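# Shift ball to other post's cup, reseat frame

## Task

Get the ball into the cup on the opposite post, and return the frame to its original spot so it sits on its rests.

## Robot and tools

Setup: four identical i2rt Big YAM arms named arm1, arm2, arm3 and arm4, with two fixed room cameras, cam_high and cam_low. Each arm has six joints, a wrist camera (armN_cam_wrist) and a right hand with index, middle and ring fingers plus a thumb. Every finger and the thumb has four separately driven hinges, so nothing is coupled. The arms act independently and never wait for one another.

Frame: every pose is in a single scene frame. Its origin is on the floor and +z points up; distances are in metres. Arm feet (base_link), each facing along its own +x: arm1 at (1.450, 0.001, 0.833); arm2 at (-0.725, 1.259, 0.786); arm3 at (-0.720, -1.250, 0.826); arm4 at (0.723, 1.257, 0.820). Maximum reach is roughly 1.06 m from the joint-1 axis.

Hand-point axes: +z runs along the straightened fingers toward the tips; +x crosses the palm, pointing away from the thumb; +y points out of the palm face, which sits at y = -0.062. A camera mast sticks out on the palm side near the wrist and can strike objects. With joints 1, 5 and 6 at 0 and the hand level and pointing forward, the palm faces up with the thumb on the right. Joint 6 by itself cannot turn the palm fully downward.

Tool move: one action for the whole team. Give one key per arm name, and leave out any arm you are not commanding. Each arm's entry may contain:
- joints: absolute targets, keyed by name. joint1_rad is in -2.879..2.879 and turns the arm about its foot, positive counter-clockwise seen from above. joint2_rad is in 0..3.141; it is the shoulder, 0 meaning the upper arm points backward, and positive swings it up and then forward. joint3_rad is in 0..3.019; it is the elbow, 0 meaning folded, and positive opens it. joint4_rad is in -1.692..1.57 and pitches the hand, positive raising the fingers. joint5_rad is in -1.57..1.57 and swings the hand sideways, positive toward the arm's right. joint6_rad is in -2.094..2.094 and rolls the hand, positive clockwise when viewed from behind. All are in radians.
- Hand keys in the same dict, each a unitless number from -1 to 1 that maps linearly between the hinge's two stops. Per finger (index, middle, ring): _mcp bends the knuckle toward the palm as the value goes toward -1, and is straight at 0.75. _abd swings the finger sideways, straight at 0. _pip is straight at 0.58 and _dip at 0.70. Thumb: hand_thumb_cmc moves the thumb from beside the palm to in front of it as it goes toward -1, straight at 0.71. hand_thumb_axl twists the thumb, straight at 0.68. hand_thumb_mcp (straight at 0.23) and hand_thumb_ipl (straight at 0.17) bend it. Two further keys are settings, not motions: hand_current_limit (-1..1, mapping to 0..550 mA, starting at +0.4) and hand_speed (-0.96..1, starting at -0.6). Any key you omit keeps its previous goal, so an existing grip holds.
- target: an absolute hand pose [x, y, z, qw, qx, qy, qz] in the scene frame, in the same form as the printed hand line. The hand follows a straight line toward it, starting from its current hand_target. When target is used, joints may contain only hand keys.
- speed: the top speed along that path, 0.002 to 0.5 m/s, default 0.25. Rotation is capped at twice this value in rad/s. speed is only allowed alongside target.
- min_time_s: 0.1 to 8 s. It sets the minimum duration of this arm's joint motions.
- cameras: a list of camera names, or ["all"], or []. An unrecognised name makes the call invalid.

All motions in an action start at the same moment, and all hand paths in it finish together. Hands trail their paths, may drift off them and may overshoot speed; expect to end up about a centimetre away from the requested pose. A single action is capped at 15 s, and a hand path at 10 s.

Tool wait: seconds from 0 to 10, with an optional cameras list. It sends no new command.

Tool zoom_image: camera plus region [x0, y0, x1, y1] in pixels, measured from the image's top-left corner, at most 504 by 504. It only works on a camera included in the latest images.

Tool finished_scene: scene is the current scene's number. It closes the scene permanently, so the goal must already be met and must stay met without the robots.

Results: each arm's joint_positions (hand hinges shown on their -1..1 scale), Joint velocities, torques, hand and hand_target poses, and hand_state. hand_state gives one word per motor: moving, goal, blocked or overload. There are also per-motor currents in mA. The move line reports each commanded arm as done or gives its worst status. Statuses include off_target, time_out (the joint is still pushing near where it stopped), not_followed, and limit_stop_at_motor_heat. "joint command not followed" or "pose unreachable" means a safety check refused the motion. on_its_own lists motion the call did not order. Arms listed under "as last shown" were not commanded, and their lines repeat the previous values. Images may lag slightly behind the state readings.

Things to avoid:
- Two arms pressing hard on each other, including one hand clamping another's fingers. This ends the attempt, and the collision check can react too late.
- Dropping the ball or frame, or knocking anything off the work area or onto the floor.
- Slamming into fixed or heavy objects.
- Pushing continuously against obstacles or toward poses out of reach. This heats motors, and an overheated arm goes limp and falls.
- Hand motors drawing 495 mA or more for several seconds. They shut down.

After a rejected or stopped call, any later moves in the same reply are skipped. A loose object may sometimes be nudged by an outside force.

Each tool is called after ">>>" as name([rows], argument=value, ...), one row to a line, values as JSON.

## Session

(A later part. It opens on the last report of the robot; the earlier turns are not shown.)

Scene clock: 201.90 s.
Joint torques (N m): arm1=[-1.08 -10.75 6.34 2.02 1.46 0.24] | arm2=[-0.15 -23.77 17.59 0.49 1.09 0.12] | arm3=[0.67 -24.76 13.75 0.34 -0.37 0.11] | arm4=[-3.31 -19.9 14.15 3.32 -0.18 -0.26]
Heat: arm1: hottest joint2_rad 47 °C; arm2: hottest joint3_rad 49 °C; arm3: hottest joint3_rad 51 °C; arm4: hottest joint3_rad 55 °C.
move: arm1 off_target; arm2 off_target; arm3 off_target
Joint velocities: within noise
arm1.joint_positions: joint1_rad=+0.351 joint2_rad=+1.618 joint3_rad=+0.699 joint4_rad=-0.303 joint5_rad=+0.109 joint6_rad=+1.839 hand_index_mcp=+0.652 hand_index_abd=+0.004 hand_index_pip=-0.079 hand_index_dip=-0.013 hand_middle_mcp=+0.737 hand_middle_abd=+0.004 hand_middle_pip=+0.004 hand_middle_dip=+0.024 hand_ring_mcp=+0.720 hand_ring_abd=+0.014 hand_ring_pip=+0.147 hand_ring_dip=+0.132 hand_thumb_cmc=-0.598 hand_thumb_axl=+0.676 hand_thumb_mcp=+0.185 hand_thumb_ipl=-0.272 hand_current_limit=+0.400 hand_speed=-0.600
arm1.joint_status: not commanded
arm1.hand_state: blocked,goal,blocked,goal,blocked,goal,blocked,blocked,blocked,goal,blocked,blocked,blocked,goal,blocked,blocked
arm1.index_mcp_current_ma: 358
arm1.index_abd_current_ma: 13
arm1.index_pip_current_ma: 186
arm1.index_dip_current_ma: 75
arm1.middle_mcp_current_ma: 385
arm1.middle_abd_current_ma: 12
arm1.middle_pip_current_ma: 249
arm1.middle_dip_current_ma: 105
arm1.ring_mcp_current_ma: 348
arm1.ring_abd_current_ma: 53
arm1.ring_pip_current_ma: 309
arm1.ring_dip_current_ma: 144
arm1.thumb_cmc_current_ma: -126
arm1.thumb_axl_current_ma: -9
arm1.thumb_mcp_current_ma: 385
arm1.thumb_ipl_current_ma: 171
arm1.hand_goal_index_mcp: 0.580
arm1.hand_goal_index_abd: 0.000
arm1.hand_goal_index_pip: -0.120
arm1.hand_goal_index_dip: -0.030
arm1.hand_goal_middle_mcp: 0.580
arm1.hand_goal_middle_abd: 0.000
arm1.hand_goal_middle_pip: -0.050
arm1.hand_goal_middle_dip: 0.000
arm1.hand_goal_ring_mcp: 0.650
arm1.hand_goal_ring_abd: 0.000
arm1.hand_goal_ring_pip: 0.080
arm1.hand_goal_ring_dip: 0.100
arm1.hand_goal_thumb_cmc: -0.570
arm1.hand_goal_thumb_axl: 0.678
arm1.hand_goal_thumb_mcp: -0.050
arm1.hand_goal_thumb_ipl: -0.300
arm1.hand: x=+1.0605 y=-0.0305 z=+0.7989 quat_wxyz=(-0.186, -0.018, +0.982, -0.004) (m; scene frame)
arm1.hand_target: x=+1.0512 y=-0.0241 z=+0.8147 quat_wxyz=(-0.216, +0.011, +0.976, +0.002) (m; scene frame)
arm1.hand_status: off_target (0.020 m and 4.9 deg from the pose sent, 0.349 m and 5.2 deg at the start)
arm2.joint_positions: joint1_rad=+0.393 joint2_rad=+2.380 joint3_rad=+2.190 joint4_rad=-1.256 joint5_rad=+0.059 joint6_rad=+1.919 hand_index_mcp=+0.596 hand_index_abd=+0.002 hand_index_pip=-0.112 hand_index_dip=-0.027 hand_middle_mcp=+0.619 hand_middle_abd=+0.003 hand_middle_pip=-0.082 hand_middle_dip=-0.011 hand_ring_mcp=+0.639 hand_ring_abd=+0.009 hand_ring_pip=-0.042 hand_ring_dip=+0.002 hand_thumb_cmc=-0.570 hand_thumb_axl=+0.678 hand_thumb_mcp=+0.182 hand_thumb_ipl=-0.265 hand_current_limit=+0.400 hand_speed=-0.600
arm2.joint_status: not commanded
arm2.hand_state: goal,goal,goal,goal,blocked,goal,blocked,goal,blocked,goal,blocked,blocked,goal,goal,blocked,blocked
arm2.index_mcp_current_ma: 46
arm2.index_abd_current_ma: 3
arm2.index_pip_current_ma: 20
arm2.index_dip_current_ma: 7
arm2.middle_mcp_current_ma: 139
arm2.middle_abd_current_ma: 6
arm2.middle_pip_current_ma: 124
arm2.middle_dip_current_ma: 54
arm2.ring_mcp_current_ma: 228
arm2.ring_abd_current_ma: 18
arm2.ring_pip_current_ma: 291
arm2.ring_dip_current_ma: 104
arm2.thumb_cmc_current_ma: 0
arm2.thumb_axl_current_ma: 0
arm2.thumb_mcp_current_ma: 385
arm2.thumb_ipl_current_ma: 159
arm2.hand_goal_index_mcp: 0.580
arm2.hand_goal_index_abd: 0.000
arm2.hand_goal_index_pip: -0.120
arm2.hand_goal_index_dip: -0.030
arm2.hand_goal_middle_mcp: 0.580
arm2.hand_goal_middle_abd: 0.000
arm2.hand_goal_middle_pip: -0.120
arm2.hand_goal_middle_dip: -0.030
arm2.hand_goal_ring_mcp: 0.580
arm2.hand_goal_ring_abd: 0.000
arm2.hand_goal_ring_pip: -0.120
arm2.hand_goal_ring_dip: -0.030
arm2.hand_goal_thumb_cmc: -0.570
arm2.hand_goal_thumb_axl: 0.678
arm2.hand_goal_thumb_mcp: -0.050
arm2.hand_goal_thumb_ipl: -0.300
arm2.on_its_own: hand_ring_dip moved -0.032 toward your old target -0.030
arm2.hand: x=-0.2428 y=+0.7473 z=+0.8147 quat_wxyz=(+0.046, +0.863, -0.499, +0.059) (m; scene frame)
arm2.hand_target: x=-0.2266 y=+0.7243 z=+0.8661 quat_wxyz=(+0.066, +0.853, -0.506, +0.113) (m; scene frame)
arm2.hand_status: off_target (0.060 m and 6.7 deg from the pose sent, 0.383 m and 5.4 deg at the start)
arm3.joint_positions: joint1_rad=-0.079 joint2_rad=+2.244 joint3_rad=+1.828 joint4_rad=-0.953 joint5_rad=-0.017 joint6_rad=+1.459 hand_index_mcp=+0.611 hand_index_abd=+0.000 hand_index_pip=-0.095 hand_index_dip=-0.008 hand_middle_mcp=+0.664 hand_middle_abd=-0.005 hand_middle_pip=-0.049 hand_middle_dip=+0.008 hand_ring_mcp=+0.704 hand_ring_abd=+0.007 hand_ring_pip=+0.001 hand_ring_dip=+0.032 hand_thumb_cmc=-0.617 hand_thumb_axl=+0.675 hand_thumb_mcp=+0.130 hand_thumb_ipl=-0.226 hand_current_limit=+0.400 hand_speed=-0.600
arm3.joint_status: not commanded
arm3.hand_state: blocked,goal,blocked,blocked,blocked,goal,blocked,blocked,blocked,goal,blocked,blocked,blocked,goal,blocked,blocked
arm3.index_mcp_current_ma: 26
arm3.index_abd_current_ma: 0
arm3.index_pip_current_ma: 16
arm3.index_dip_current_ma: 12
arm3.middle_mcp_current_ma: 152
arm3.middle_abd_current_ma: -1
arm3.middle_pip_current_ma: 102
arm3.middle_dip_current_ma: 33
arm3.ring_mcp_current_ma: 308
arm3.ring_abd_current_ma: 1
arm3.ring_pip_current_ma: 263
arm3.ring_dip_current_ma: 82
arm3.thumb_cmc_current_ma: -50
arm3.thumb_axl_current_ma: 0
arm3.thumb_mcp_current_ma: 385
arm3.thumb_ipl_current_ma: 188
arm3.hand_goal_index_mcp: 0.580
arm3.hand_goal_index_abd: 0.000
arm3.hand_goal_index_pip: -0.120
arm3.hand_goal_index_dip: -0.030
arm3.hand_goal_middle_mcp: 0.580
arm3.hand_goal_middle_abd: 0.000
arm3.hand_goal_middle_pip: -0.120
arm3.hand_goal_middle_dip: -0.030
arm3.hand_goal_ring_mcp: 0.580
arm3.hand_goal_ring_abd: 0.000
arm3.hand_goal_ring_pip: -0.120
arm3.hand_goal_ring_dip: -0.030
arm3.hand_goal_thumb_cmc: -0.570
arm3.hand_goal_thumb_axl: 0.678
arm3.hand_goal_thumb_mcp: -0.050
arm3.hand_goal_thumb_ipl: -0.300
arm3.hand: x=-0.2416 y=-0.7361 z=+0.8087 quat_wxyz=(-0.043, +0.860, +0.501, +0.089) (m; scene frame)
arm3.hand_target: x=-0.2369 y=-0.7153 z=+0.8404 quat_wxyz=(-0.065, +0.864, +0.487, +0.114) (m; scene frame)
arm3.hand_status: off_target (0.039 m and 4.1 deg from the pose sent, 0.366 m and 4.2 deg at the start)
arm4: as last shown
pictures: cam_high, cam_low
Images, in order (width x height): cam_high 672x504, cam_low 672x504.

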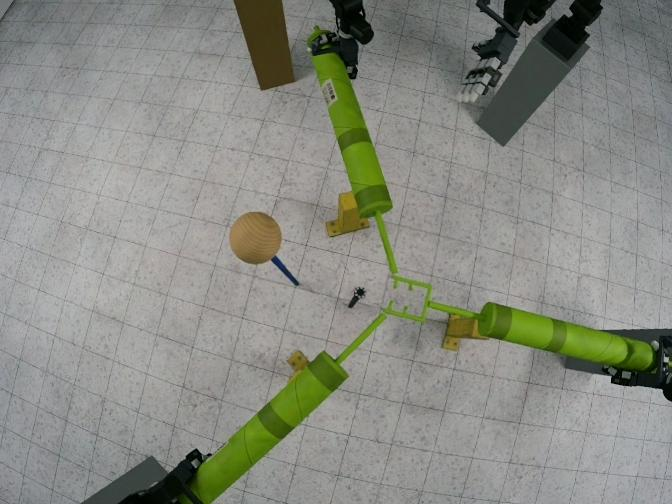

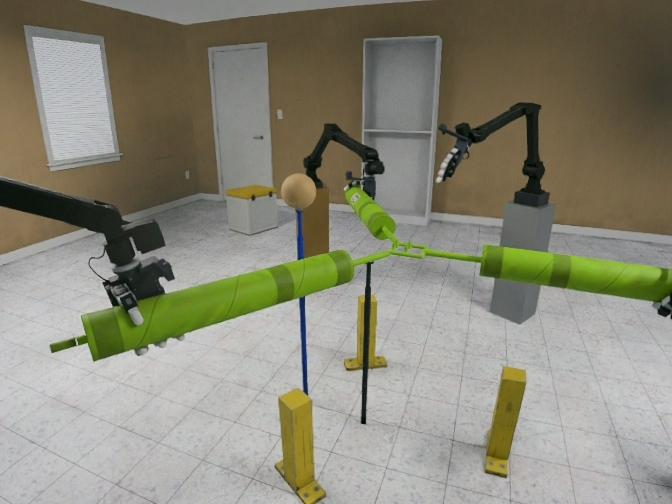

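>>> move(arm1={"target":[1.048,-0.026,0.562,-0.2164,0.011,0.9762,0.0025],"speed":0.1}, arm2={"target":[-0.227,0.727,0.606,-0.0665,-0.8529,0.5054,-0.1123],"speed":0.1}, arm3={"target":[-0.238,-0.718,0.584,-0.064,0.8641,0.486,0.1137],"speed":0.1}, cameras=["cam_high","cam_low"])

Scene clock: 207.10 s.
Joint torques (N m): arm1=[-0.91 -12.34 0.65 2.48 1.07 0.2] | arm2=[0.62 -23.94 11.55 1.03 0.63 0.28] | arm3=[0.38 -25.58 9.95 1.16 -0.01 0.06] | arm4=[-3.19 -19.72 14.13 3.29 -0.18 -0.26]
Heat: arm1: hottest joint2_rad 46 °C; arm2: hottest joint3_rad 49 °C; arm3: hottest joint3_rad 51 °C; arm4: hottest joint3_rad 56 °C.
move: arm1 off_target; arm2 off_target; arm3 off_target
Joint velocities: within noise
arm1.joint_positions: joint1_rad=+0.351 joint2_rad=+2.389 joint3_rad=+0.804 joint4_rad=+0.385 joint5_rad=+0.120 joint6_rad=+1.840 hand_index_mcp=+0.645 hand_index_abd=+0.003 hand_index_pip=-0.080 hand_index_dip=-0.013 hand_middle_mcp=+0.737 hand_middle_abd=+0.007 hand_middle_pip=+0.004 hand_middle_dip=+0.030 hand_ring_mcp=+0.733 hand_ring_abd=+0.033 hand_ring_pip=+0.155 hand_ring_dip=+0.132 hand_thumb_cmc=-0.626 hand_thumb_axl=+0.674 hand_thumb_mcp=+0.185 hand_thumb_ipl=-0.271 hand_current_limit=+0.400 hand_speed=-0.600
arm1.joint_status: not commanded
arm1.hand_state: blocked,goal,blocked,goal,blocked,goal,blocked,blocked,blocked,blocked,blocked,blocked,blocked,goal,blocked,blocked
arm1.index_mcp_current_ma: 321
arm1.index_abd_current_ma: 11
arm1.index_pip_current_ma: 178
arm1.index_dip_current_ma: 74
arm1.middle_mcp_current_ma: 385
arm1.middle_abd_current_ma: 26
arm1.middle_pip_current_ma: 249
arm1.middle_dip_current_ma: 134
arm1.ring_mcp_current_ma: 385
arm1.ring_abd_current_ma: 129
arm1.ring_pip_current_ma: 349
arm1.ring_dip_current_ma: 144
arm1.thumb_cmc_current_ma: -262
arm1.thumb_axl_current_ma: -18
arm1.thumb_mcp_current_ma: 385
arm1.thumb_ipl_current_ma: 173
arm1.hand_goal_index_mcp: 0.580
arm1.hand_goal_index_abd: 0.000
arm1.hand_goal_index_pip: -0.120
arm1.hand_goal_index_dip: -0.030
arm1.hand_goal_middle_mcp: 0.580
arm1.hand_goal_middle_abd: 0.000
arm1.hand_goal_middle_pip: -0.050
arm1.hand_goal_middle_dip: 0.000
arm1.hand_goal_ring_mcp: 0.650
arm1.hand_goal_ring_abd: 0.000
arm1.hand_goal_ring_pip: 0.080
arm1.hand_goal_ring_dip: 0.100
arm1.hand_goal_thumb_cmc: -0.570
arm1.hand_goal_thumb_axl: 0.678
arm1.hand_goal_thumb_mcp: -0.050
arm1.hand_goal_thumb_ipl: -0.300
arm1.hand: x=+1.0535 y=-0.0322 z=+0.5568 quat_wxyz=(-0.197, -0.015, +0.980, -0.002) (m; scene frame)
arm1.hand_target: x=+1.0482 y=-0.0261 z=+0.5619 quat_wxyz=(-0.216, +0.011, +0.976, +0.002) (m; scene frame)
arm1.hand_status: off_target (0.010 m and 3.8 deg from the pose sent, 0.237 m and 5.0 deg at the start)
arm2.joint_positions: joint1_rad=+0.391 joint2_rad=+2.652 joint3_rad=+2.058 joint4_rad=-0.811 joint5_rad=+0.073 joint6_rad=+1.909 hand_index_mcp=+0.589 hand_index_abd=+0.002 hand_index_pip=-0.113 hand_index_dip=-0.027 hand_middle_mcp=+0.624 hand_middle_abd=+0.000 hand_middle_pip=-0.082 hand_middle_dip=-0.007 hand_ring_mcp=+0.645 hand_ring_abd=+0.013 hand_ring_pip=-0.031 hand_ring_dip=+0.026 hand_thumb_cmc=-0.607 hand_thumb_axl=+0.676 hand_thumb_mcp=+0.185 hand_thumb_ipl=-0.265 hand_current_limit=+0.400 hand_speed=-0.600
arm2.joint_status: not commanded
arm2.hand_state: goal,goal,goal,goal,blocked,goal,blocked,blocked,blocked,goal,blocked,blocked,blocked,goal,blocked,blocked
arm2.index_mcp_current_ma: 24
arm2.index_abd_current_ma: 3
arm2.index_pip_current_ma: 18
arm2.index_dip_current_ma: 7
arm2.middle_mcp_current_ma: 159
arm2.middle_abd_current_ma: 0
arm2.middle_pip_current_ma: 124
arm2.middle_dip_current_ma: 68
arm2.ring_mcp_current_ma: 256
arm2.ring_abd_current_ma: 30
arm2.ring_pip_current_ma: 345
arm2.ring_dip_current_ma: 197
arm2.thumb_cmc_current_ma: -125
arm2.thumb_axl_current_ma: -3
arm2.thumb_mcp_current_ma: 385
arm2.thumb_ipl_current_ma: 159
arm2.hand_goal_index_mcp: 0.580
arm2.hand_goal_index_abd: 0.000
arm2.hand_goal_index_pip: -0.120
arm2.hand_goal_index_dip: -0.030
arm2.hand_goal_middle_mcp: 0.580
arm2.hand_goal_middle_abd: 0.000
arm2.hand_goal_middle_pip: -0.120
arm2.hand_goal_middle_dip: -0.030
arm2.hand_goal_ring_mcp: 0.580
arm2.hand_goal_ring_abd: 0.000
arm2.hand_goal_ring_pip: -0.120
arm2.hand_goal_ring_dip: -0.030
arm2.hand_goal_thumb_cmc: -0.570
arm2.hand_goal_thumb_axl: 0.678
arm2.hand_goal_thumb_mcp: -0.050
arm2.hand_goal_thumb_ipl: -0.300
arm2.hand: x=-0.2485 y=+0.7426 z=+0.5795 quat_wxyz=(+0.057, +0.863, -0.496, +0.077) (m; scene frame)
arm2.hand_target: x=-0.2278 y=+0.7279 z=+0.6066 quat_wxyz=(+0.066, +0.853, -0.505, +0.113) (m; scene frame)
arm2.hand_status: off_target (0.037 m and 4.4 deg from the pose sent, 0.210 m and 6.7 deg at the start)
arm3.joint_positions: joint1_rad=-0.073 joint2_rad=+2.622 joint3_rad=+1.828 joint4_rad=-0.572 joint5_rad=-0.024 joint6_rad=+1.472 hand_index_mcp=+0.610 hand_index_abd=+0.004 hand_index_pip=-0.093 hand_index_dip=-0.009 hand_middle_mcp=+0.662 hand_middle_abd=-0.001 hand_middle_pip=-0.049 hand_middle_dip=+0.008 hand_ring_mcp=+0.703 hand_ring_abd=+0.008 hand_ring_pip=+0.001 hand_ring_dip=+0.025 hand_thumb_cmc=-0.615 hand_thumb_axl=+0.676 hand_thumb_mcp=+0.130 hand_thumb_ipl=-0.226 hand_current_limit=+0.400 hand_speed=-0.600
arm3.joint_status: not commanded
arm3.hand_state: blocked,goal,blocked,blocked,blocked,goal,blocked,blocked,blocked,goal,blocked,blocked,blocked,goal,blocked,blocked
arm3.index_mcp_current_ma: 24
arm3.index_abd_current_ma: 0
arm3.index_pip_current_ma: 18
arm3.index_dip_current_ma: 12
arm3.middle_mcp_current_ma: 147
arm3.middle_abd_current_ma: 0
arm3.middle_pip_current_ma: 102
arm3.middle_dip_current_ma: 33
arm3.ring_mcp_current_ma: 301
arm3.ring_abd_current_ma: 2
arm3.ring_pip_current_ma: 263
arm3.ring_dip_current_ma: 65
arm3.thumb_cmc_current_ma: -47
arm3.thumb_axl_current_ma: 0
arm3.thumb_mcp_current_ma: 385
arm3.thumb_ipl_current_ma: 188
arm3.hand_goal_index_mcp: 0.580
arm3.hand_goal_index_abd: 0.000
arm3.hand_goal_index_pip: -0.120
arm3.hand_goal_index_dip: -0.030
arm3.hand_goal_middle_mcp: 0.580
arm3.hand_goal_middle_abd: 0.000
arm3.hand_goal_middle_pip: -0.120
arm3.hand_goal_middle_dip: -0.030
arm3.hand_goal_ring_mcp: 0.580
arm3.hand_goal_ring_abd: 0.000
arm3.hand_goal_ring_pip: -0.120
arm3.hand_goal_ring_dip: -0.030
arm3.hand_goal_thumb_cmc: -0.570
arm3.hand_goal_thumb_axl: 0.678
arm3.hand_goal_thumb_mcp: -0.050
arm3.hand_goal_thumb_ipl: -0.300
arm3.hand: x=-0.2493 y=-0.7409 z=+0.5654 quat_wxyz=(-0.048, +0.861, +0.499, +0.089) (m; scene frame)
arm3.hand_target: x=-0.2388 y=-0.7186 z=+0.5847 quat_wxyz=(-0.065, +0.864, +0.486, +0.114) (m; scene frame)
arm3.hand_status: off_target (0.032 m and 3.7 deg from the pose sent, 0.225 m and 4.1 deg at the start)
arm4: as last shown
pictures: cam_high, cam_low
Images, in order (width x height): cam_high 672x504, cam_low 672x504.

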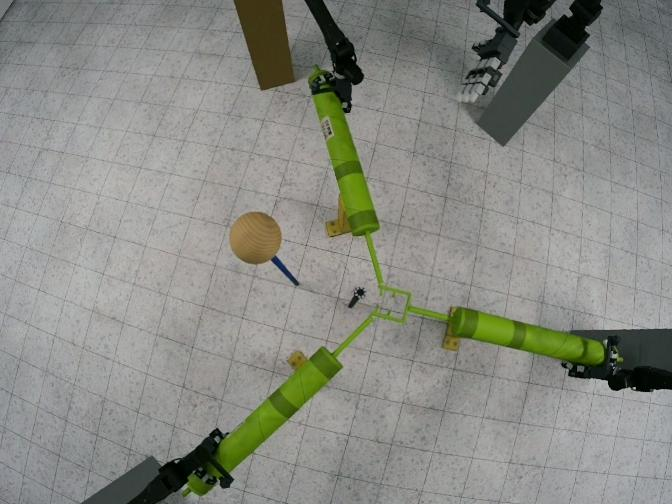

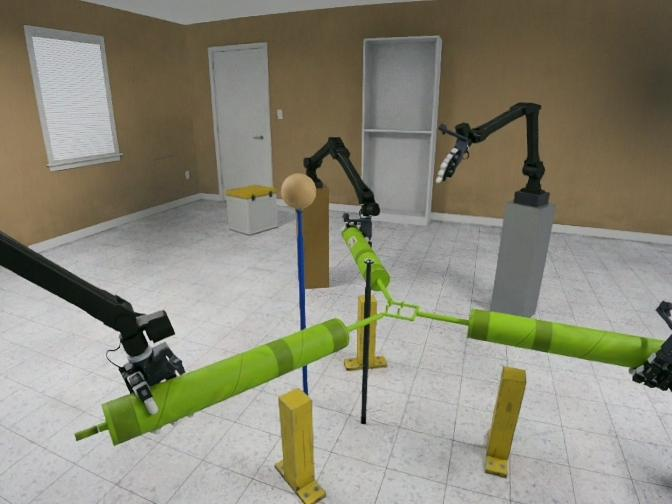

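>>> move(arm1={"target":[1.045,-0.025,0.48,-0.2164,0.011,0.9762,0.0025],"speed":0.07}, arm2={"target":[-0.225,0.730,0.505,-0.0665,-0.8529,0.5054,-0.1123],"speed":0.07}, arm3={"target":[-0.240,-0.712,0.491,-0.064,0.8641,0.486,0.1137],"speed":0.07}, cameras=["cam_high","cam_low"])

>>> zoom_image(camera="cam_high", region=[340, 250, 460, 340])

>>> zoom_image(camera="cam_high", region=[540, 310, 660, 400])

>>> zoom_image(camera="cam_high", region=[280, 50, 400, 140])

>>> zoom_image(camera="cam_low", region=[340, 290, 520, 425])

Scene clock: 210.80 s.
Joint torques (N m): arm1=[-0.91 -12.69 -0.16 2.67 0.96 0.25] | arm2=[0.97 -23.12 11.93 0.8 0.73 0.32] | arm3=[0.73 -25.7 10.02 1.31 0.08 0.07] | arm4=[-3.19 -19.78 14.13 3.29 -0.17 -0.26]
Heat: arm1: hottest joint2_rad 46 °C; arm2: hottest joint3_rad 49 °C; arm3: hottest joint3_rad 51 °C; arm4: hottest joint3_rad 56 °C.
move: arm1 off_target; arm2 off_target; arm3 off_target
Joint velocities: within noise
arm1.joint_positions: joint1_rad=+0.342 joint2_rad=+2.631 joint3_rad=+0.943 joint4_rad=+0.487 joint5_rad=+0.121 joint6_rad=+1.831 hand_index_mcp=+0.643 hand_index_abd=+0.003 hand_index_pip=-0.082 hand_index_dip=-0.013 hand_middle_mcp=+0.737 hand_middle_abd=+0.007 hand_middle_pip=+0.004 hand_middle_dip=+0.030 hand_ring_mcp=+0.736 hand_ring_abd=+0.034 hand_ring_pip=+0.156 hand_ring_dip=+0.134 hand_thumb_cmc=-0.632 hand_thumb_axl=+0.673 hand_thumb_mcp=+0.185 hand_thumb_ipl=-0.266 hand_current_limit=+0.400 hand_speed=-0.600
arm1.joint_status: not commanded
arm1.hand_state: blocked,goal,blocked,goal,blocked,goal,blocked,blocked,blocked,blocked,blocked,blocked,blocked,goal,blocked,blocked
arm1.index_mcp_current_ma: 313
arm1.index_abd_current_ma: 11
arm1.index_pip_current_ma: 171
arm1.index_dip_current_ma: 74
arm1.middle_mcp_current_ma: 385
arm1.middle_abd_current_ma: 26
arm1.middle_pip_current_ma: 249
arm1.middle_dip_current_ma: 134
arm1.ring_mcp_current_ma: 385
arm1.ring_abd_current_ma: 133
arm1.ring_pip_current_ma: 352
arm1.ring_dip_current_ma: 151
arm1.thumb_cmc_current_ma: -294
arm1.thumb_axl_current_ma: -24
arm1.thumb_mcp_current_ma: 385
arm1.thumb_ipl_current_ma: 210
arm1.hand_goal_index_mcp: 0.580
arm1.hand_goal_index_abd: 0.000
arm1.hand_goal_index_pip: -0.120
arm1.hand_goal_index_dip: -0.030
arm1.hand_goal_middle_mcp: 0.580
arm1.hand_goal_middle_abd: 0.000
arm1.hand_goal_middle_pip: -0.050
arm1.hand_goal_middle_dip: 0.000
arm1.hand_goal_ring_mcp: 0.650
arm1.hand_goal_ring_abd: 0.000
arm1.hand_goal_ring_pip: 0.080
arm1.hand_goal_ring_dip: 0.100
arm1.hand_goal_thumb_cmc: -0.570
arm1.hand_goal_thumb_axl: 0.678
arm1.hand_goal_thumb_mcp: -0.050
arm1.hand_goal_thumb_ipl: -0.300
arm1.hand: x=+1.0506 y=-0.0297 z=+0.4761 quat_wxyz=(-0.197, -0.015, +0.980, +0.000) (m; scene frame)
arm1.hand_target: x=+1.0451 y=-0.0251 z=+0.4800 quat_wxyz=(-0.216, +0.011, +0.976, +0.002) (m; scene frame)
arm1.hand_status: off_target (0.008 m and 3.8 deg from the pose sent, 0.078 m and 3.8 deg at the start)
arm2.joint_positions: joint1_rad=+0.391 joint2_rad=+2.834 joint3_rad=+2.152 joint4_rad=-0.715 joint5_rad=+0.071 joint6_rad=+1.911 hand_index_mcp=+0.589 hand_index_abd=+0.002 hand_index_pip=-0.113 hand_index_dip=-0.027 hand_middle_mcp=+0.625 hand_middle_abd=-0.002 hand_middle_pip=-0.082 hand_middle_dip=-0.007 hand_ring_mcp=+0.646 hand_ring_abd=+0.011 hand_ring_pip=-0.030 hand_ring_dip=+0.028 hand_thumb_cmc=-0.610 hand_thumb_axl=+0.676 hand_thumb_mcp=+0.185 hand_thumb_ipl=-0.265 hand_current_limit=+0.400 hand_speed=-0.600
arm2.joint_status: not commanded
arm2.hand_state: goal,goal,goal,goal,blocked,goal,blocked,blocked,blocked,goal,blocked,blocked,blocked,goal,blocked,blocked
arm2.index_mcp_current_ma: 24
arm2.index_abd_current_ma: 3
arm2.index_pip_current_ma: 18
arm2.index_dip_current_ma: 7
arm2.middle_mcp_current_ma: 162
arm2.middle_abd_current_ma: -3
arm2.middle_pip_current_ma: 124
arm2.middle_dip_current_ma: 70
arm2.ring_mcp_current_ma: 259
arm2.ring_abd_current_ma: 24
arm2.ring_pip_current_ma: 350
arm2.ring_dip_current_ma: 206
arm2.thumb_cmc_current_ma: -134
arm2.thumb_axl_current_ma: -5
arm2.thumb_mcp_current_ma: 385
arm2.thumb_ipl_current_ma: 159
arm2.hand_goal_index_mcp: 0.580
arm2.hand_goal_index_abd: 0.000
arm2.hand_goal_index_pip: -0.120
arm2.hand_goal_index_dip: -0.030
arm2.hand_goal_middle_mcp: 0.580
arm2.hand_goal_middle_abd: 0.000
arm2.hand_goal_middle_pip: -0.120
arm2.hand_goal_middle_dip: -0.030
arm2.hand_goal_ring_mcp: 0.580
arm2.hand_goal_ring_abd: 0.000
arm2.hand_goal_ring_pip: -0.120
arm2.hand_goal_ring_dip: -0.030
arm2.hand_goal_thumb_cmc: -0.570
arm2.hand_goal_thumb_axl: 0.678
arm2.hand_goal_thumb_mcp: -0.050
arm2.hand_goal_thumb_ipl: -0.300
arm2.hand: x=-0.2504 y=+0.7434 z=+0.4844 quat_wxyz=(+0.056, +0.862, -0.497, +0.082) (m; scene frame)
arm2.hand_target: x=-0.2257 y=+0.7311 z=+0.5059 quat_wxyz=(+0.066, +0.853, -0.505, +0.113) (m; scene frame)
arm2.hand_status: off_target (0.035 m and 4.0 deg from the pose sent, 0.079 m and 4.4 deg at the start)
arm3.joint_positions: joint1_rad=-0.065 joint2_rad=+2.823 joint3_rad=+1.971 joint4_rad=-0.518 joint5_rad=-0.023 joint6_rad=+1.480 hand_index_mcp=+0.610 hand_index_abd=+0.002 hand_index_pip=-0.093 hand_index_dip=-0.009 hand_middle_mcp=+0.659 hand_middle_abd=-0.002 hand_middle_pip=-0.049 hand_middle_dip=+0.008 hand_ring_mcp=+0.697 hand_ring_abd=+0.001 hand_ring_pip=+0.001 hand_ring_dip=+0.025 hand_thumb_cmc=-0.614 hand_thumb_axl=+0.677 hand_thumb_mcp=+0.130 hand_thumb_ipl=-0.226 hand_current_limit=+0.400 hand_speed=-0.600
arm3.joint_status: not commanded
arm3.hand_state: blocked,goal,blocked,blocked,blocked,goal,blocked,blocked,blocked,goal,blocked,blocked,blocked,goal,blocked,blocked
arm3.index_mcp_current_ma: 24
arm3.index_abd_current_ma: 0
arm3.index_pip_current_ma: 18
arm3.index_dip_current_ma: 12
arm3.middle_mcp_current_ma: 137
arm3.middle_abd_current_ma: 0
arm3.middle_pip_current_ma: 102
arm3.middle_dip_current_ma: 33
arm3.ring_mcp_current_ma: 275
arm3.ring_abd_current_ma: 0
arm3.ring_pip_current_ma: 263
arm3.ring_dip_current_ma: 65
arm3.thumb_cmc_current_ma: -45
arm3.thumb_axl_current_ma: 0
arm3.thumb_mcp_current_ma: 385
arm3.thumb_ipl_current_ma: 188
arm3.hand_goal_index_mcp: 0.580
arm3.hand_goal_index_abd: 0.000
arm3.hand_goal_index_pip: -0.120
arm3.hand_goal_index_dip: -0.030
arm3.hand_goal_middle_mcp: 0.580
arm3.hand_goal_middle_abd: 0.000
arm3.hand_goal_middle_pip: -0.120
arm3.hand_goal_middle_dip: -0.030
arm3.hand_goal_ring_mcp: 0.580
arm3.hand_goal_ring_abd: 0.000
arm3.hand_goal_ring_pip: -0.120
arm3.hand_goal_ring_dip: -0.030
arm3.hand_goal_thumb_cmc: -0.570
arm3.hand_goal_thumb_axl: 0.678
arm3.hand_goal_thumb_mcp: -0.050
arm3.hand_goal_thumb_ipl: -0.300
arm3.hand: x=-0.2524 y=-0.7376 z=+0.4749 quat_wxyz=(-0.048, +0.861, +0.499, +0.087) (m; scene frame)
arm3.hand_target: x=-0.2408 y=-0.7127 z=+0.4920 quat_wxyz=(-0.065, +0.864, +0.487, +0.114) (m; scene frame)
arm3.hand_status: off_target (0.033 m and 3.9 deg from the pose sent, 0.080 m and 3.7 deg at the start)
arm4: as last shown
pictures: cam_high, cam_low
Images, in order (width x height): cam_high 672x504, cam_low 672x504.

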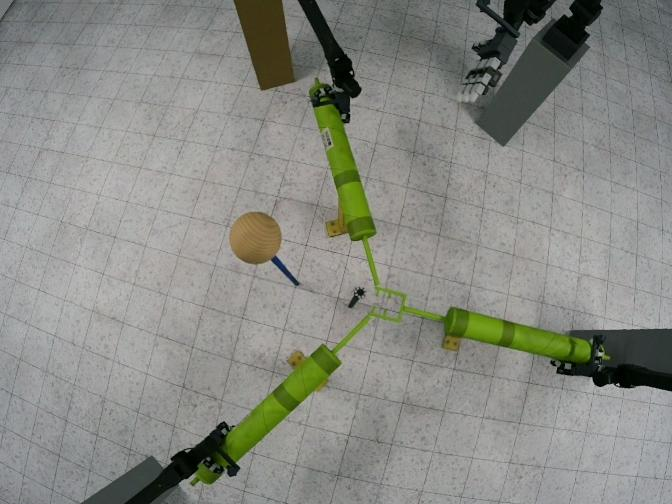

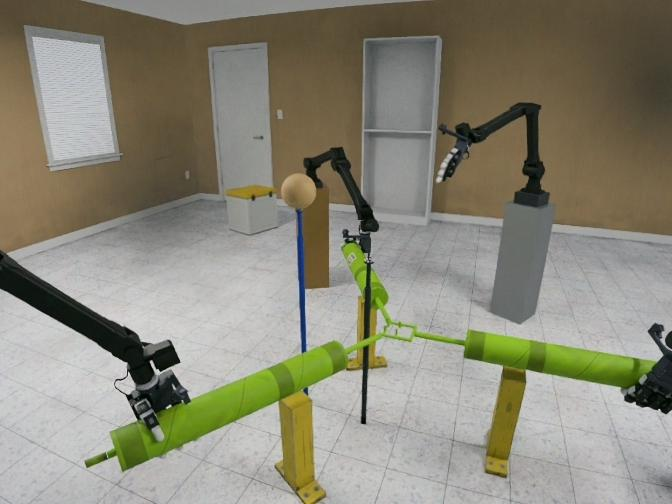

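Scaled by 4.200 from the camera's 672x504 image, which has a finer 960x720 frame.

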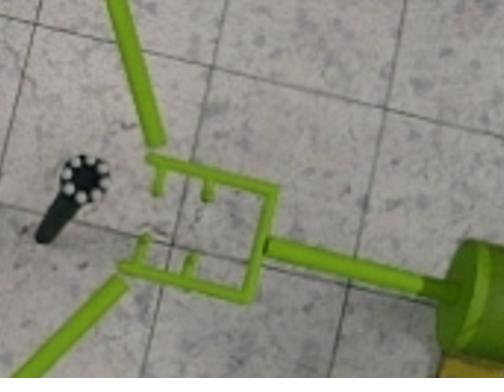

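Scaled by 4.200 from the camera's 672x504 image, which has a finer 960x720 frame.

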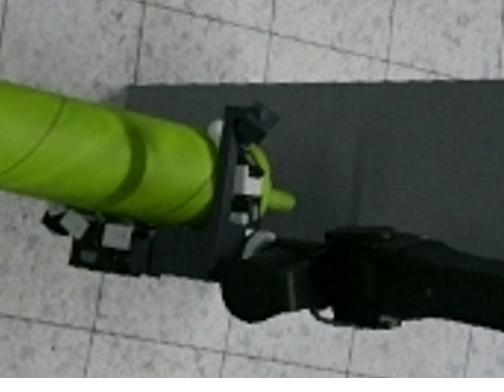

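Scaled by 4.200 from the camera's 672x504 image, which has a finer 960x720 frame.

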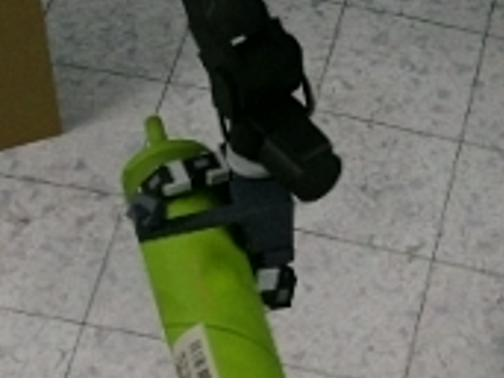

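Scaled by 2.800 from the camera's 672x504 image, which has a finer 960x720 frame.

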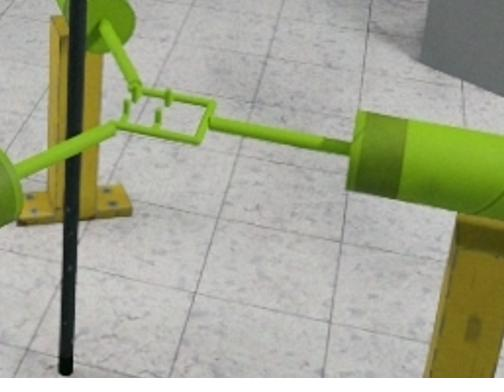

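>>> move(arm1={"target":[1.043,-0.015,0.453,-0.2164,0.011,0.9762,0.0025],"speed":0.05}, arm2={"target":[-0.229,0.735,0.477,-0.0665,-0.8529,0.5054,-0.1123],"speed":0.05}, arm3={"target":[-0.243,-0.706,0.464,-0.064,0.8641,0.486,0.1137],"speed":0.05}, cameras=["cam_high"])

>>> zoom_image(camera="cam_high", region=[340, 250, 460, 340])

>>> zoom_image(camera="cam_high", region=[540, 310, 660, 400])

>>> zoom_image(camera="cam_high", region=[280, 50, 400, 140])

>>> zoom_image(camera="cam_high", region=[170, 414, 290, 504])

Scene clock: 217.53 s.
Joint torques (N m): arm1=[-1.14 -12.57 -0.34 2.86 0.92 0.22] | arm2=[1.14 -22.83 11.75 0.88 0.74 0.33] | arm3=[0.62 -26.05 10.03 1.35 0.13 0.08] | arm4=[-3.31 -19.84 14.12 3.32 -0.18 -0.26]
Heat: arm1: hottest joint2_rad 45 °C; arm2: hottest joint3_rad 49 °C; arm3: hottest joint3_rad 50 °C; arm4: hottest joint3_rad 56 °C.
move: arm1 off_target; arm2 off_target; arm3 off_target
Joint velocities: within noise
arm1.joint_positions: joint1_rad=+0.316 joint2_rad=+2.706 joint3_rad=+0.994 joint4_rad=+0.516 joint5_rad=+0.111 joint6_rad=+1.807 hand_index_mcp=+0.642 hand_index_abd=+0.003 hand_index_pip=-0.082 hand_index_dip=-0.013 hand_middle_mcp=+0.737 hand_middle_abd=+0.008 hand_middle_pip=+0.004 hand_middle_dip=+0.030 hand_ring_mcp=+0.738 hand_ring_abd=+0.036 hand_ring_pip=+0.156 hand_ring_dip=+0.134 hand_thumb_cmc=-0.635 hand_thumb_axl=+0.673 hand_thumb_mcp=+0.185 hand_thumb_ipl=-0.266 hand_current_limit=+0.400 hand_speed=-0.600
arm1.joint_status: not commanded
arm1.hand_state: blocked,goal,blocked,goal,blocked,goal,blocked,blocked,blocked,blocked,blocked,blocked,blocked,goal,blocked,blocked
arm1.index_mcp_current_ma: 307
arm1.index_abd_current_ma: 11
arm1.index_pip_current_ma: 171
arm1.index_dip_current_ma: 74
arm1.middle_mcp_current_ma: 385
arm1.middle_abd_current_ma: 27
arm1.middle_pip_current_ma: 249
arm1.middle_dip_current_ma: 134
arm1.ring_mcp_current_ma: 385
arm1.ring_abd_current_ma: 141
arm1.ring_pip_current_ma: 352
arm1.ring_dip_current_ma: 151
arm1.thumb_cmc_current_ma: -306
arm1.thumb_axl_current_ma: -26
arm1.thumb_mcp_current_ma: 385
arm1.thumb_ipl_current_ma: 210
arm1.hand_goal_index_mcp: 0.580
arm1.hand_goal_index_abd: 0.000
arm1.hand_goal_index_pip: -0.120
arm1.hand_goal_index_dip: -0.030
arm1.hand_goal_middle_mcp: 0.580
arm1.hand_goal_middle_abd: 0.000
arm1.hand_goal_middle_pip: -0.050
arm1.hand_goal_middle_dip: 0.000
arm1.hand_goal_ring_mcp: 0.650
arm1.hand_goal_ring_abd: 0.000
arm1.hand_goal_ring_pip: 0.080
arm1.hand_goal_ring_dip: 0.100
arm1.hand_goal_thumb_cmc: -0.570
arm1.hand_goal_thumb_axl: 0.678
arm1.hand_goal_thumb_mcp: -0.050
arm1.hand_goal_thumb_ipl: -0.300
arm1.hand: x=+1.0476 y=-0.0208 z=+0.4498 quat_wxyz=(-0.198, -0.015, +0.980, +0.000) (m; scene frame)
arm1.hand_target: x=+1.0432 y=-0.0150 z=+0.4529 quat_wxyz=(-0.216, +0.011, +0.976, +0.002) (m; scene frame)
arm1.hand_status: off_target (0.008 m and 3.7 deg from the pose sent, 0.028 m and 3.8 deg at the start)
arm2.joint_positions: joint1_rad=+0.392 joint2_rad=+2.876 joint3_rad=+2.159 joint4_rad=-0.680 joint5_rad=+0.071 joint6_rad=+1.911 hand_index_mcp=+0.589 hand_index_abd=+0.002 hand_index_pip=-0.113 hand_index_dip=-0.027 hand_middle_mcp=+0.625 hand_middle_abd=-0.002 hand_middle_pip=-0.082 hand_middle_dip=-0.007 hand_ring_mcp=+0.646 hand_ring_abd=+0.011 hand_ring_pip=-0.030 hand_ring_dip=+0.028 hand_thumb_cmc=-0.609 hand_thumb_axl=+0.676 hand_thumb_mcp=+0.185 hand_thumb_ipl=-0.265 hand_current_limit=+0.400 hand_speed=-0.600
arm2.joint_status: not commanded
arm2.hand_state: goal,goal,goal,goal,blocked,goal,blocked,blocked,blocked,goal,blocked,blocked,blocked,goal,blocked,blocked
arm2.index_mcp_current_ma: 24
arm2.index_abd_current_ma: 3
arm2.index_pip_current_ma: 18
arm2.index_dip_current_ma: 7
arm2.middle_mcp_current_ma: 162
arm2.middle_abd_current_ma: -3
arm2.middle_pip_current_ma: 124
arm2.middle_dip_current_ma: 70
arm2.ring_mcp_current_ma: 259
arm2.ring_abd_current_ma: 23
arm2.ring_pip_current_ma: 350
arm2.ring_dip_current_ma: 206
arm2.thumb_cmc_current_ma: -133
arm2.thumb_axl_current_ma: -5
arm2.thumb_mcp_current_ma: 385
arm2.thumb_ipl_current_ma: 159
arm2.hand_goal_index_mcp: 0.580
arm2.hand_goal_index_abd: 0.000
arm2.hand_goal_index_pip: -0.120
arm2.hand_goal_index_dip: -0.030
arm2.hand_goal_middle_mcp: 0.580
arm2.hand_goal_middle_abd: 0.000
arm2.hand_goal_middle_pip: -0.120
arm2.hand_goal_middle_dip: -0.030
arm2.hand_goal_ring_mcp: 0.580
arm2.hand_goal_ring_abd: 0.000
arm2.hand_goal_ring_pip: -0.120
arm2.hand_goal_ring_dip: -0.030
arm2.hand_goal_thumb_cmc: -0.570
arm2.hand_goal_thumb_axl: 0.678
arm2.hand_goal_thumb_mcp: -0.050
arm2.hand_goal_thumb_ipl: -0.300
arm2.hand: x=-0.2551 y=+0.7484 z=+0.4582 quat_wxyz=(+0.056, +0.862, -0.497, +0.081) (m; scene frame)
arm2.hand_target: x=-0.2297 y=+0.7360 z=+0.4780 quat_wxyz=(+0.066, +0.853, -0.505, +0.113) (m; scene frame)
arm2.hand_status: off_target (0.035 m and 4.0 deg from the pose sent, 0.024 m and 4.0 deg at the start)
arm3.joint_positions: joint1_rad=-0.058 joint2_rad=+2.892 joint3_rad=+2.042 joint4_rad=-0.518 joint5_rad=-0.022 joint6_rad=+1.486 hand_index_mcp=+0.610 hand_index_abd=+0.002 hand_index_pip=-0.093 hand_index_dip=-0.009 hand_middle_mcp=+0.659 hand_middle_abd=-0.002 hand_middle_pip=-0.049 hand_middle_dip=+0.008 hand_ring_mcp=+0.697 hand_ring_abd=+0.001 hand_ring_pip=+0.001 hand_ring_dip=+0.025 hand_thumb_cmc=-0.614 hand_thumb_axl=+0.677 hand_thumb_mcp=+0.130 hand_thumb_ipl=-0.226 hand_current_limit=+0.400 hand_speed=-0.600
arm3.joint_status: not commanded
arm3.hand_state: blocked,goal,blocked,blocked,blocked,goal,blocked,blocked,blocked,goal,blocked,blocked,blocked,goal,blocked,blocked
arm3.index_mcp_current_ma: 24
arm3.index_abd_current_ma: 0
arm3.index_pip_current_ma: 18
arm3.index_dip_current_ma: 12
arm3.middle_mcp_current_ma: 137
arm3.middle_abd_current_ma: 0
arm3.middle_pip_current_ma: 102
arm3.middle_dip_current_ma: 33
arm3.ring_mcp_current_ma: 275
arm3.ring_abd_current_ma: 0
arm3.ring_pip_current_ma: 263
arm3.ring_dip_current_ma: 65
arm3.thumb_cmc_current_ma: -45
arm3.thumb_axl_current_ma: 0
arm3.thumb_mcp_current_ma: 385
arm3.thumb_ipl_current_ma: 188
arm3.hand_goal_index_mcp: 0.580
arm3.hand_goal_index_abd: 0.000
arm3.hand_goal_index_pip: -0.120
arm3.hand_goal_index_dip: -0.030
arm3.hand_goal_middle_mcp: 0.580
arm3.hand_goal_middle_abd: 0.000
arm3.hand_goal_middle_pip: -0.120
arm3.hand_goal_middle_dip: -0.030
arm3.hand_goal_ring_mcp: 0.580
arm3.hand_goal_ring_abd: 0.000
arm3.hand_goal_ring_pip: -0.120
arm3.hand_goal_ring_dip: -0.030
arm3.hand_goal_thumb_cmc: -0.570
arm3.hand_goal_thumb_axl: 0.678
arm3.hand_goal_thumb_mcp: -0.050
arm3.hand_goal_thumb_ipl: -0.300
arm3.hand: x=-0.2542 y=-0.7317 z=+0.4489 quat_wxyz=(-0.048, +0.861, +0.499, +0.088) (m; scene frame)
arm3.hand_target: x=-0.2437 y=-0.7067 z=+0.4652 quat_wxyz=(-0.065, +0.864, +0.486, +0.114) (m; scene frame)
arm3.hand_status: off_target (0.032 m and 3.8 deg from the pose sent, 0.035 m and 3.9 deg at the start)
arm4: as last shown
pictures: cam_high
Images, in order (width x height): cam_high 672x504.

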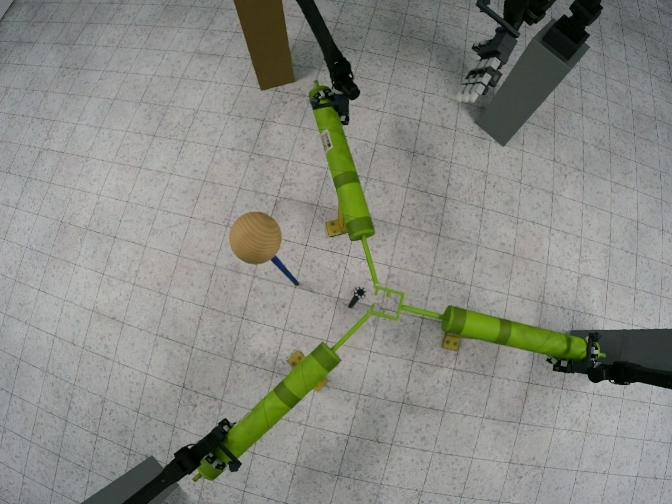

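Scaled by 4.200 from the camera's 672x504 image, which has a finer 960x720 frame.

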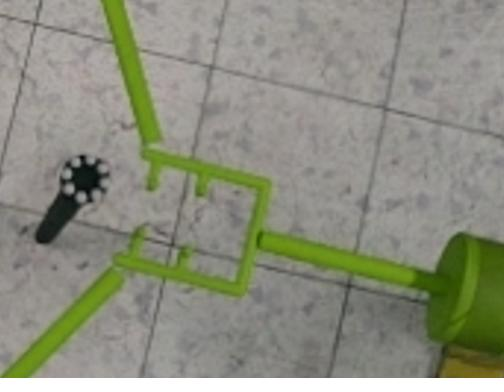

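Scaled by 4.200 from the camera's 672x504 image, which has a finer 960x720 frame.

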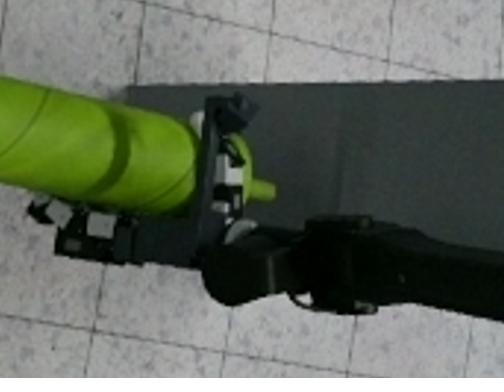

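Scaled by 4.200 from the camera's 672x504 image, which has a finer 960x720 frame.

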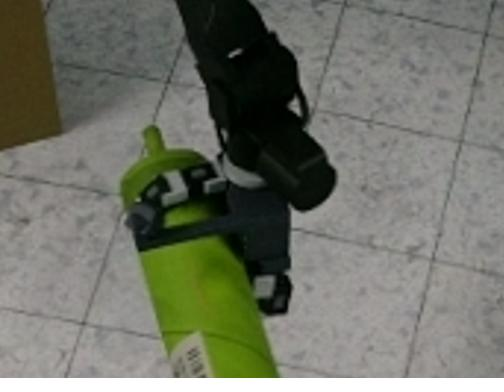

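Scaled by 4.200 from the camera's 672x504 image, which has a finer 960x720 frame.

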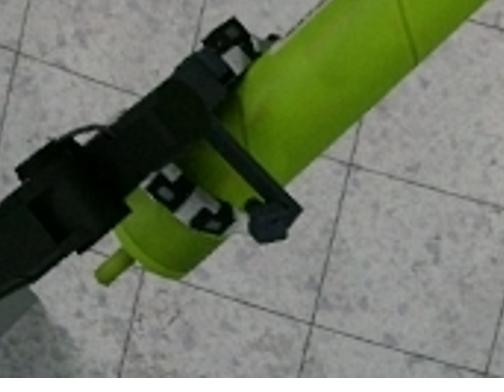

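>>> move(arm1={"target":[1.047,-0.016,0.433,-0.2164,0.011,0.9762,0.0025],"speed":0.04}, arm2={"target":[-0.226,0.734,0.455,-0.0665,-0.8529,0.5054,-0.1123],"speed":0.04}, arm3={"target":[-0.238,-0.708,0.442,-0.064,0.8641,0.486,0.1137],"speed":0.04}, cameras=["cam_high","cam_low"])

>>> zoom_image(camera="cam_high", region=[340, 250, 460, 340])

>>> zoom_image(camera="cam_high", region=[540, 310, 660, 400])

>>> zoom_image(camera="cam_high", region=[280, 50, 400, 140])

>>> zoom_image(camera="cam_high", region=[170, 414, 290, 504])

>>> zoom_image(camera="cam_low", region=[340, 290, 520, 425])

Scene clock: 222.73 s.
Joint torques (N m): arm1=[-0.67 -11.22 0.18 2.93 0.97 0.27] | arm2=[1.03 -21.48 13.16 0.98 0.68 0.28] | arm3=[0.44 -25 11.12 1.28 0.01 0] | arm4=[-3.31 -19.9 14.13 3.32 -0.18 -0.25]
Heat: arm1: hottest joint2_rad 45 °C; arm2: hottest joint3_rad 49 °C; arm3: hottest joint3_rad 51 °C; arm4: hottest joint3_rad 56 °C.
move: arm1 off_target; arm2 off_target; arm3 off_target
Joint velocities: within noise
arm1.joint_positions: joint1_rad=+0.316 joint2_rad=+2.748 joint3_rad=+1.020 joint4_rad=+0.537 joint5_rad=+0.111 joint6_rad=+1.807 hand_index_mcp=+0.638 hand_index_abd=+0.003 hand_index_pip=-0.085 hand_index_dip=-0.014 hand_middle_mcp=+0.737 hand_middle_abd=+0.008 hand_middle_pip=+0.004 hand_middle_dip=+0.030 hand_ring_mcp=+0.738 hand_ring_abd=+0.036 hand_ring_pip=+0.156 hand_ring_dip=+0.134 hand_thumb_cmc=-0.637 hand_thumb_axl=+0.673 hand_thumb_mcp=+0.191 hand_thumb_ipl=-0.266 hand_current_limit=+0.400 hand_speed=-0.600
arm1.joint_status: not commanded
arm1.hand_state: blocked,goal,blocked,goal,blocked,goal,blocked,blocked,blocked,blocked,blocked,blocked,blocked,goal,blocked,blocked
arm1.index_mcp_current_ma: 284
arm1.index_abd_current_ma: 11
arm1.index_pip_current_ma: 157
arm1.index_dip_current_ma: 70
arm1.middle_mcp_current_ma: 385
arm1.middle_abd_current_ma: 27
arm1.middle_pip_current_ma: 249
arm1.middle_dip_current_ma: 134
arm1.ring_mcp_current_ma: 385
arm1.ring_abd_current_ma: 142
arm1.ring_pip_current_ma: 353
arm1.ring_dip_current_ma: 153
arm1.thumb_cmc_current_ma: -316
arm1.thumb_axl_current_ma: -26
arm1.thumb_mcp_current_ma: 385
arm1.thumb_ipl_current_ma: 210
arm1.hand_goal_index_mcp: 0.580
arm1.hand_goal_index_abd: 0.000
arm1.hand_goal_index_pip: -0.120
arm1.hand_goal_index_dip: -0.030
arm1.hand_goal_middle_mcp: 0.580
arm1.hand_goal_middle_abd: 0.000
arm1.hand_goal_middle_pip: -0.050
arm1.hand_goal_middle_dip: 0.000
arm1.hand_goal_ring_mcp: 0.650
arm1.hand_goal_ring_abd: 0.000
arm1.hand_goal_ring_pip: 0.080
arm1.hand_goal_ring_dip: 0.100
arm1.hand_goal_thumb_cmc: -0.570
arm1.hand_goal_thumb_axl: 0.678
arm1.hand_goal_thumb_mcp: -0.050
arm1.hand_goal_thumb_ipl: -0.300
arm1.hand: x=+1.0489 y=-0.0207 z=+0.4350 quat_wxyz=(-0.200, -0.015, +0.980, -0.001) (m; scene frame)
arm1.hand_target: x=+1.0472 y=-0.0160 z=+0.4330 quat_wxyz=(-0.216, +0.011, +0.976, +0.002) (m; scene frame)
arm1.hand_status: off_target (0.005 m and 3.6 deg from the pose sent, 0.018 m and 3.7 deg at the start)
arm2.joint_positions: joint1_rad=+0.395 joint2_rad=+2.917 joint3_rad=+2.205 joint4_rad=-0.686 joint5_rad=+0.073 joint6_rad=+1.917 hand_index_mcp=+0.589 hand_index_abd=+0.002 hand_index_pip=-0.113 hand_index_dip=-0.027 hand_middle_mcp=+0.624 hand_middle_abd=+0.003 hand_middle_pip=-0.083 hand_middle_dip=-0.011 hand_ring_mcp=+0.646 hand_ring_abd=+0.011 hand_ring_pip=-0.030 hand_ring_dip=+0.021 hand_thumb_cmc=-0.609 hand_thumb_axl=+0.677 hand_thumb_mcp=+0.187 hand_thumb_ipl=-0.263 hand_current_limit=+0.400 hand_speed=-0.600
arm2.joint_status: not commanded
arm2.hand_state: goal,goal,goal,goal,blocked,goal,blocked,goal,blocked,goal,blocked,blocked,blocked,goal,blocked,blocked
arm2.index_mcp_current_ma: 23
arm2.index_abd_current_ma: 3
arm2.index_pip_current_ma: 18
arm2.index_dip_current_ma: 7
arm2.middle_mcp_current_ma: 162
arm2.middle_abd_current_ma: 5
arm2.middle_pip_current_ma: 121
arm2.middle_dip_current_ma: 56
arm2.ring_mcp_current_ma: 260
arm2.ring_abd_current_ma: 25
arm2.ring_pip_current_ma: 350
arm2.ring_dip_current_ma: 180
arm2.thumb_cmc_current_ma: -130
arm2.thumb_axl_current_ma: -2
arm2.thumb_mcp_current_ma: 385
arm2.thumb_ipl_current_ma: 174
arm2.hand_goal_index_mcp: 0.580
arm2.hand_goal_index_abd: 0.000
arm2.hand_goal_index_pip: -0.120
arm2.hand_goal_index_dip: -0.030
arm2.hand_goal_middle_mcp: 0.580
arm2.hand_goal_middle_abd: 0.000
arm2.hand_goal_middle_pip: -0.120
arm2.hand_goal_middle_dip: -0.030
arm2.hand_goal_ring_mcp: 0.580
arm2.hand_goal_ring_abd: 0.000
arm2.hand_goal_ring_pip: -0.120
arm2.hand_goal_ring_dip: -0.030
arm2.hand_goal_thumb_cmc: -0.570
arm2.hand_goal_thumb_axl: 0.678
arm2.hand_goal_thumb_mcp: -0.050
arm2.hand_goal_thumb_ipl: -0.300
arm2.hand: x=-0.2528 y=+0.7482 z=+0.4438 quat_wxyz=(+0.057, +0.861, -0.498, +0.081) (m; scene frame)
arm2.hand_target: x=-0.2270 y=+0.7353 z=+0.4565 quat_wxyz=(+0.066, +0.853, -0.505, +0.113) (m; scene frame)
arm2.hand_status: off_target (0.032 m and 4.0 deg from the pose sent, 0.033 m and 4.0 deg at the start)
arm3.joint_positions: joint1_rad=-0.058 joint2_rad=+2.934 joint3_rad=+2.085 joint4_rad=-0.518 joint5_rad=-0.020 joint6_rad=+1.486 hand_index_mcp=+0.609 hand_index_abd=+0.003 hand_index_pip=-0.094 hand_index_dip=-0.010 hand_middle_mcp=+0.659 hand_middle_abd=-0.001 hand_middle_pip=-0.050 hand_middle_dip=+0.008 hand_ring_mcp=+0.697 hand_ring_abd=+0.002 hand_ring_pip=+0.001 hand_ring_dip=+0.025 hand_thumb_cmc=-0.614 hand_thumb_axl=+0.677 hand_thumb_mcp=+0.131 hand_thumb_ipl=-0.226 hand_current_limit=+0.400 hand_speed=-0.600
arm3.joint_status: not commanded
arm3.hand_state: blocked,goal,blocked,goal,blocked,goal,blocked,blocked,blocked,goal,blocked,blocked,blocked,goal,blocked,blocked
arm3.index_mcp_current_ma: 24
arm3.index_abd_current_ma: 0
arm3.index_pip_current_ma: 17
arm3.index_dip_current_ma: 10
arm3.middle_mcp_current_ma: 137
arm3.middle_abd_current_ma: 0
arm3.middle_pip_current_ma: 99
arm3.middle_dip_current_ma: 33
arm3.ring_mcp_current_ma: 275
arm3.ring_abd_current_ma: 0
arm3.ring_pip_current_ma: 263
arm3.ring_dip_current_ma: 65
arm3.thumb_cmc_current_ma: -45
arm3.thumb_axl_current_ma: 0
arm3.thumb_mcp_current_ma: 385
arm3.thumb_ipl_current_ma: 188
arm3.hand_goal_index_mcp: 0.580
arm3.hand_goal_index_abd: 0.000
arm3.hand_goal_index_pip: -0.120
arm3.hand_goal_index_dip: -0.030
arm3.hand_goal_middle_mcp: 0.580
arm3.hand_goal_middle_abd: 0.000
arm3.hand_goal_middle_pip: -0.120
arm3.hand_goal_middle_dip: -0.030
arm3.hand_goal_ring_mcp: 0.580
arm3.hand_goal_ring_abd: 0.000
arm3.hand_goal_ring_pip: -0.120
arm3.hand_goal_ring_dip: -0.030
arm3.hand_goal_thumb_cmc: -0.570
arm3.hand_goal_thumb_axl: 0.678
arm3.hand_goal_thumb_mcp: -0.050
arm3.hand_goal_thumb_ipl: -0.300
arm3.hand: x=-0.2530 y=-0.7308 z=+0.4333 quat_wxyz=(-0.047, +0.861, +0.499, +0.089) (m; scene frame)
arm3.hand_target: x=-0.2388 y=-0.7091 z=+0.4434 quat_wxyz=(-0.065, +0.864, +0.486, +0.114) (m; scene frame)
arm3.hand_status: off_target (0.029 m and 3.8 deg from the pose sent, 0.030 m and 3.8 deg at the start)
arm4.joint_positions: joint1_rad=-0.199 joint2_rad=+1.823 joint3_rad=+1.448 joint4_rad=-0.108 joint5_rad=-0.371 joint6_rad=+0.991 hand_index_mcp=+0.756 hand_index_abd=+0.002 hand_index_pip=+0.577 hand_index_dip=+0.696 hand_middle_mcp=+0.756 hand_middle_abd=+0.002 hand_middle_pip=+0.577 hand_middle_dip=+0.696 hand_ring_mcp=+0.756 hand_ring_abd=+0.002 hand_ring_pip=+0.577 hand_ring_dip=+0.696 hand_thumb_cmc=+0.715 hand_thumb_axl=+0.677 hand_thumb_mcp=+0.226 hand_thumb_ipl=+0.168 hand_current_limit=+0.400 hand_speed=-0.600
arm4.joint_status: not commanded
arm4.hand_state: goal,goal,goal,goal,goal,goal,goal,goal,goal,goal,goal,goal,goal,goal,goal,goal
arm4.index_mcp_current_ma: 2
arm4.index_abd_current_ma: 2
arm4.index_pip_current_ma: 1
arm4.index_dip_current_ma: 0
arm4.middle_mcp_current_ma: 2
arm4.middle_abd_current_ma: 2
arm4.middle_pip_current_ma: 1
arm4.middle_dip_current_ma: 0
arm4.ring_mcp_current_ma: 2
arm4.ring_abd_current_ma: 1
arm4.ring_pip_current_ma: 1
arm4.ring_dip_current_ma: 0
arm4.thumb_cmc_current_ma: 2
arm4.thumb_axl_current_ma: -1
arm4.thumb_mcp_current_ma: 0
arm4.thumb_ipl_current_ma: 0
arm4.hand_goal_index_mcp: 0.754
arm4.hand_goal_index_abd: 0.000
arm4.hand_goal_index_pip: 0.576
arm4.hand_goal_index_dip: 0.696
arm4.hand_goal_middle_mcp: 0.754
arm4.hand_goal_middle_abd: 0.000
arm4.hand_goal_middle_pip: 0.576
arm4.hand_goal_middle_dip: 0.696
arm4.hand_goal_ring_mcp: 0.754
arm4.hand_goal_ring_abd: 0.000
arm4.hand_goal_ring_pip: 0.576
arm4.hand_goal_ring_dip: 0.696
arm4.hand_goal_thumb_cmc: 0.714
arm4.hand_goal_thumb_axl: 0.678
arm4.hand_goal_thumb_mcp: 0.226
arm4.hand_goal_thumb_ipl: 0.168
arm4.hand: x=+0.1863 y=+0.6799 z=+1.0539 quat_wxyz=(+0.480, +0.624, -0.577, +0.218) (m; scene frame)
arm4.hand_target: x=+0.1726 y=+0.6730 z=+1.1003 quat_wxyz=(+0.517, +0.616, -0.554, +0.214) (m; scene frame)
arm4.hand_status: not commanded
pictures: cam_high, cam_low
Images, in order (width x height): cam_high 672x504, cam_low 672x504.

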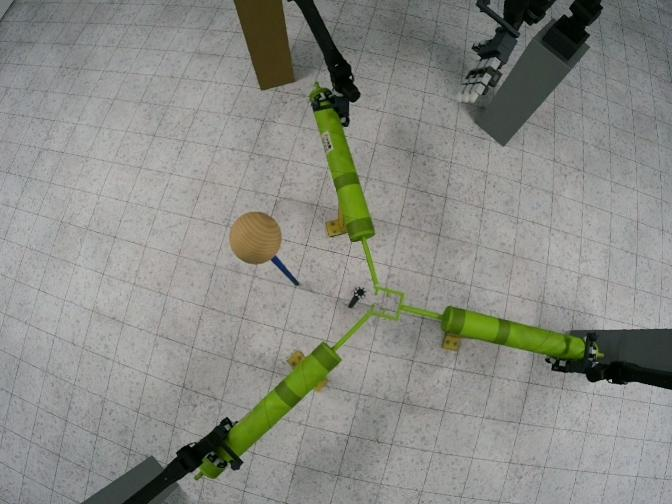

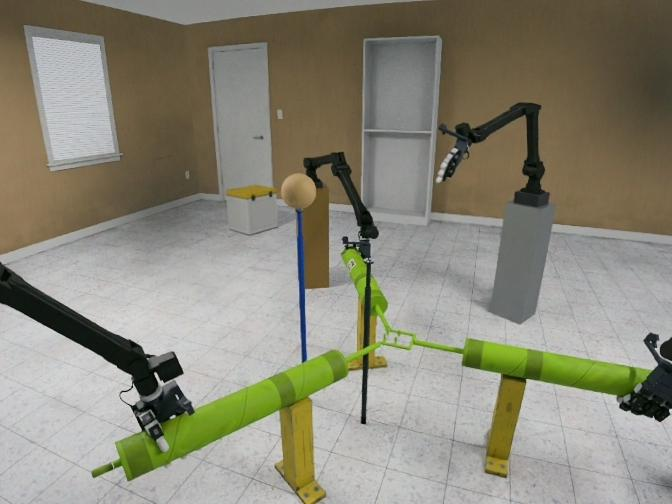

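Scaled by 4.200 from the camera's 672x504 image, which has a finer 960x720 frame.

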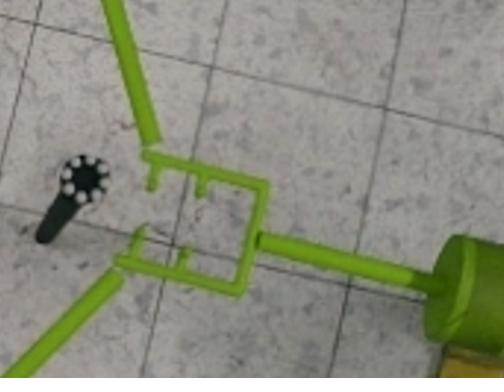

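Scaled by 4.200 from the camera's 672x504 image, which has a finer 960x720 frame.

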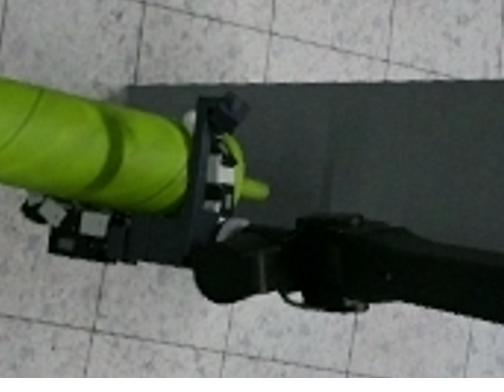

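Scaled by 4.200 from the camera's 672x504 image, which has a finer 960x720 frame.

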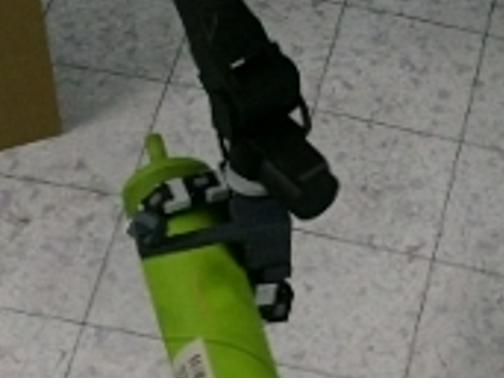

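Scaled by 4.200 from the camera's 672x504 image, which has a finer 960x720 frame.

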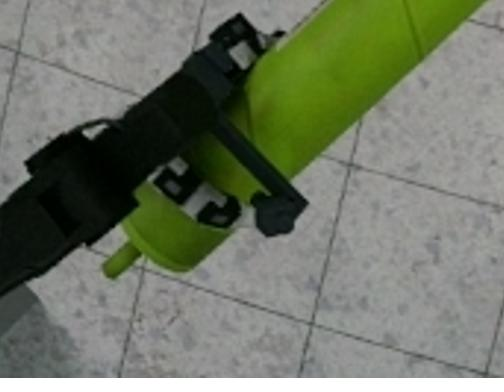

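Scaled by 2.800 from the camera's 672x504 image, which has a finer 960x720 frame.

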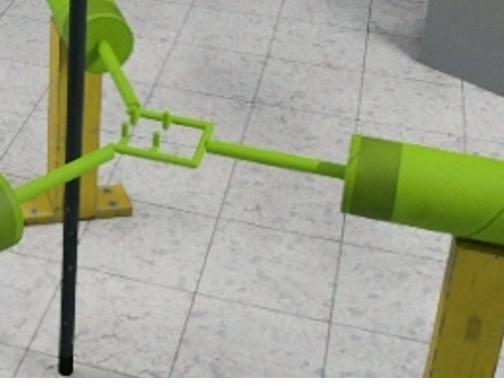

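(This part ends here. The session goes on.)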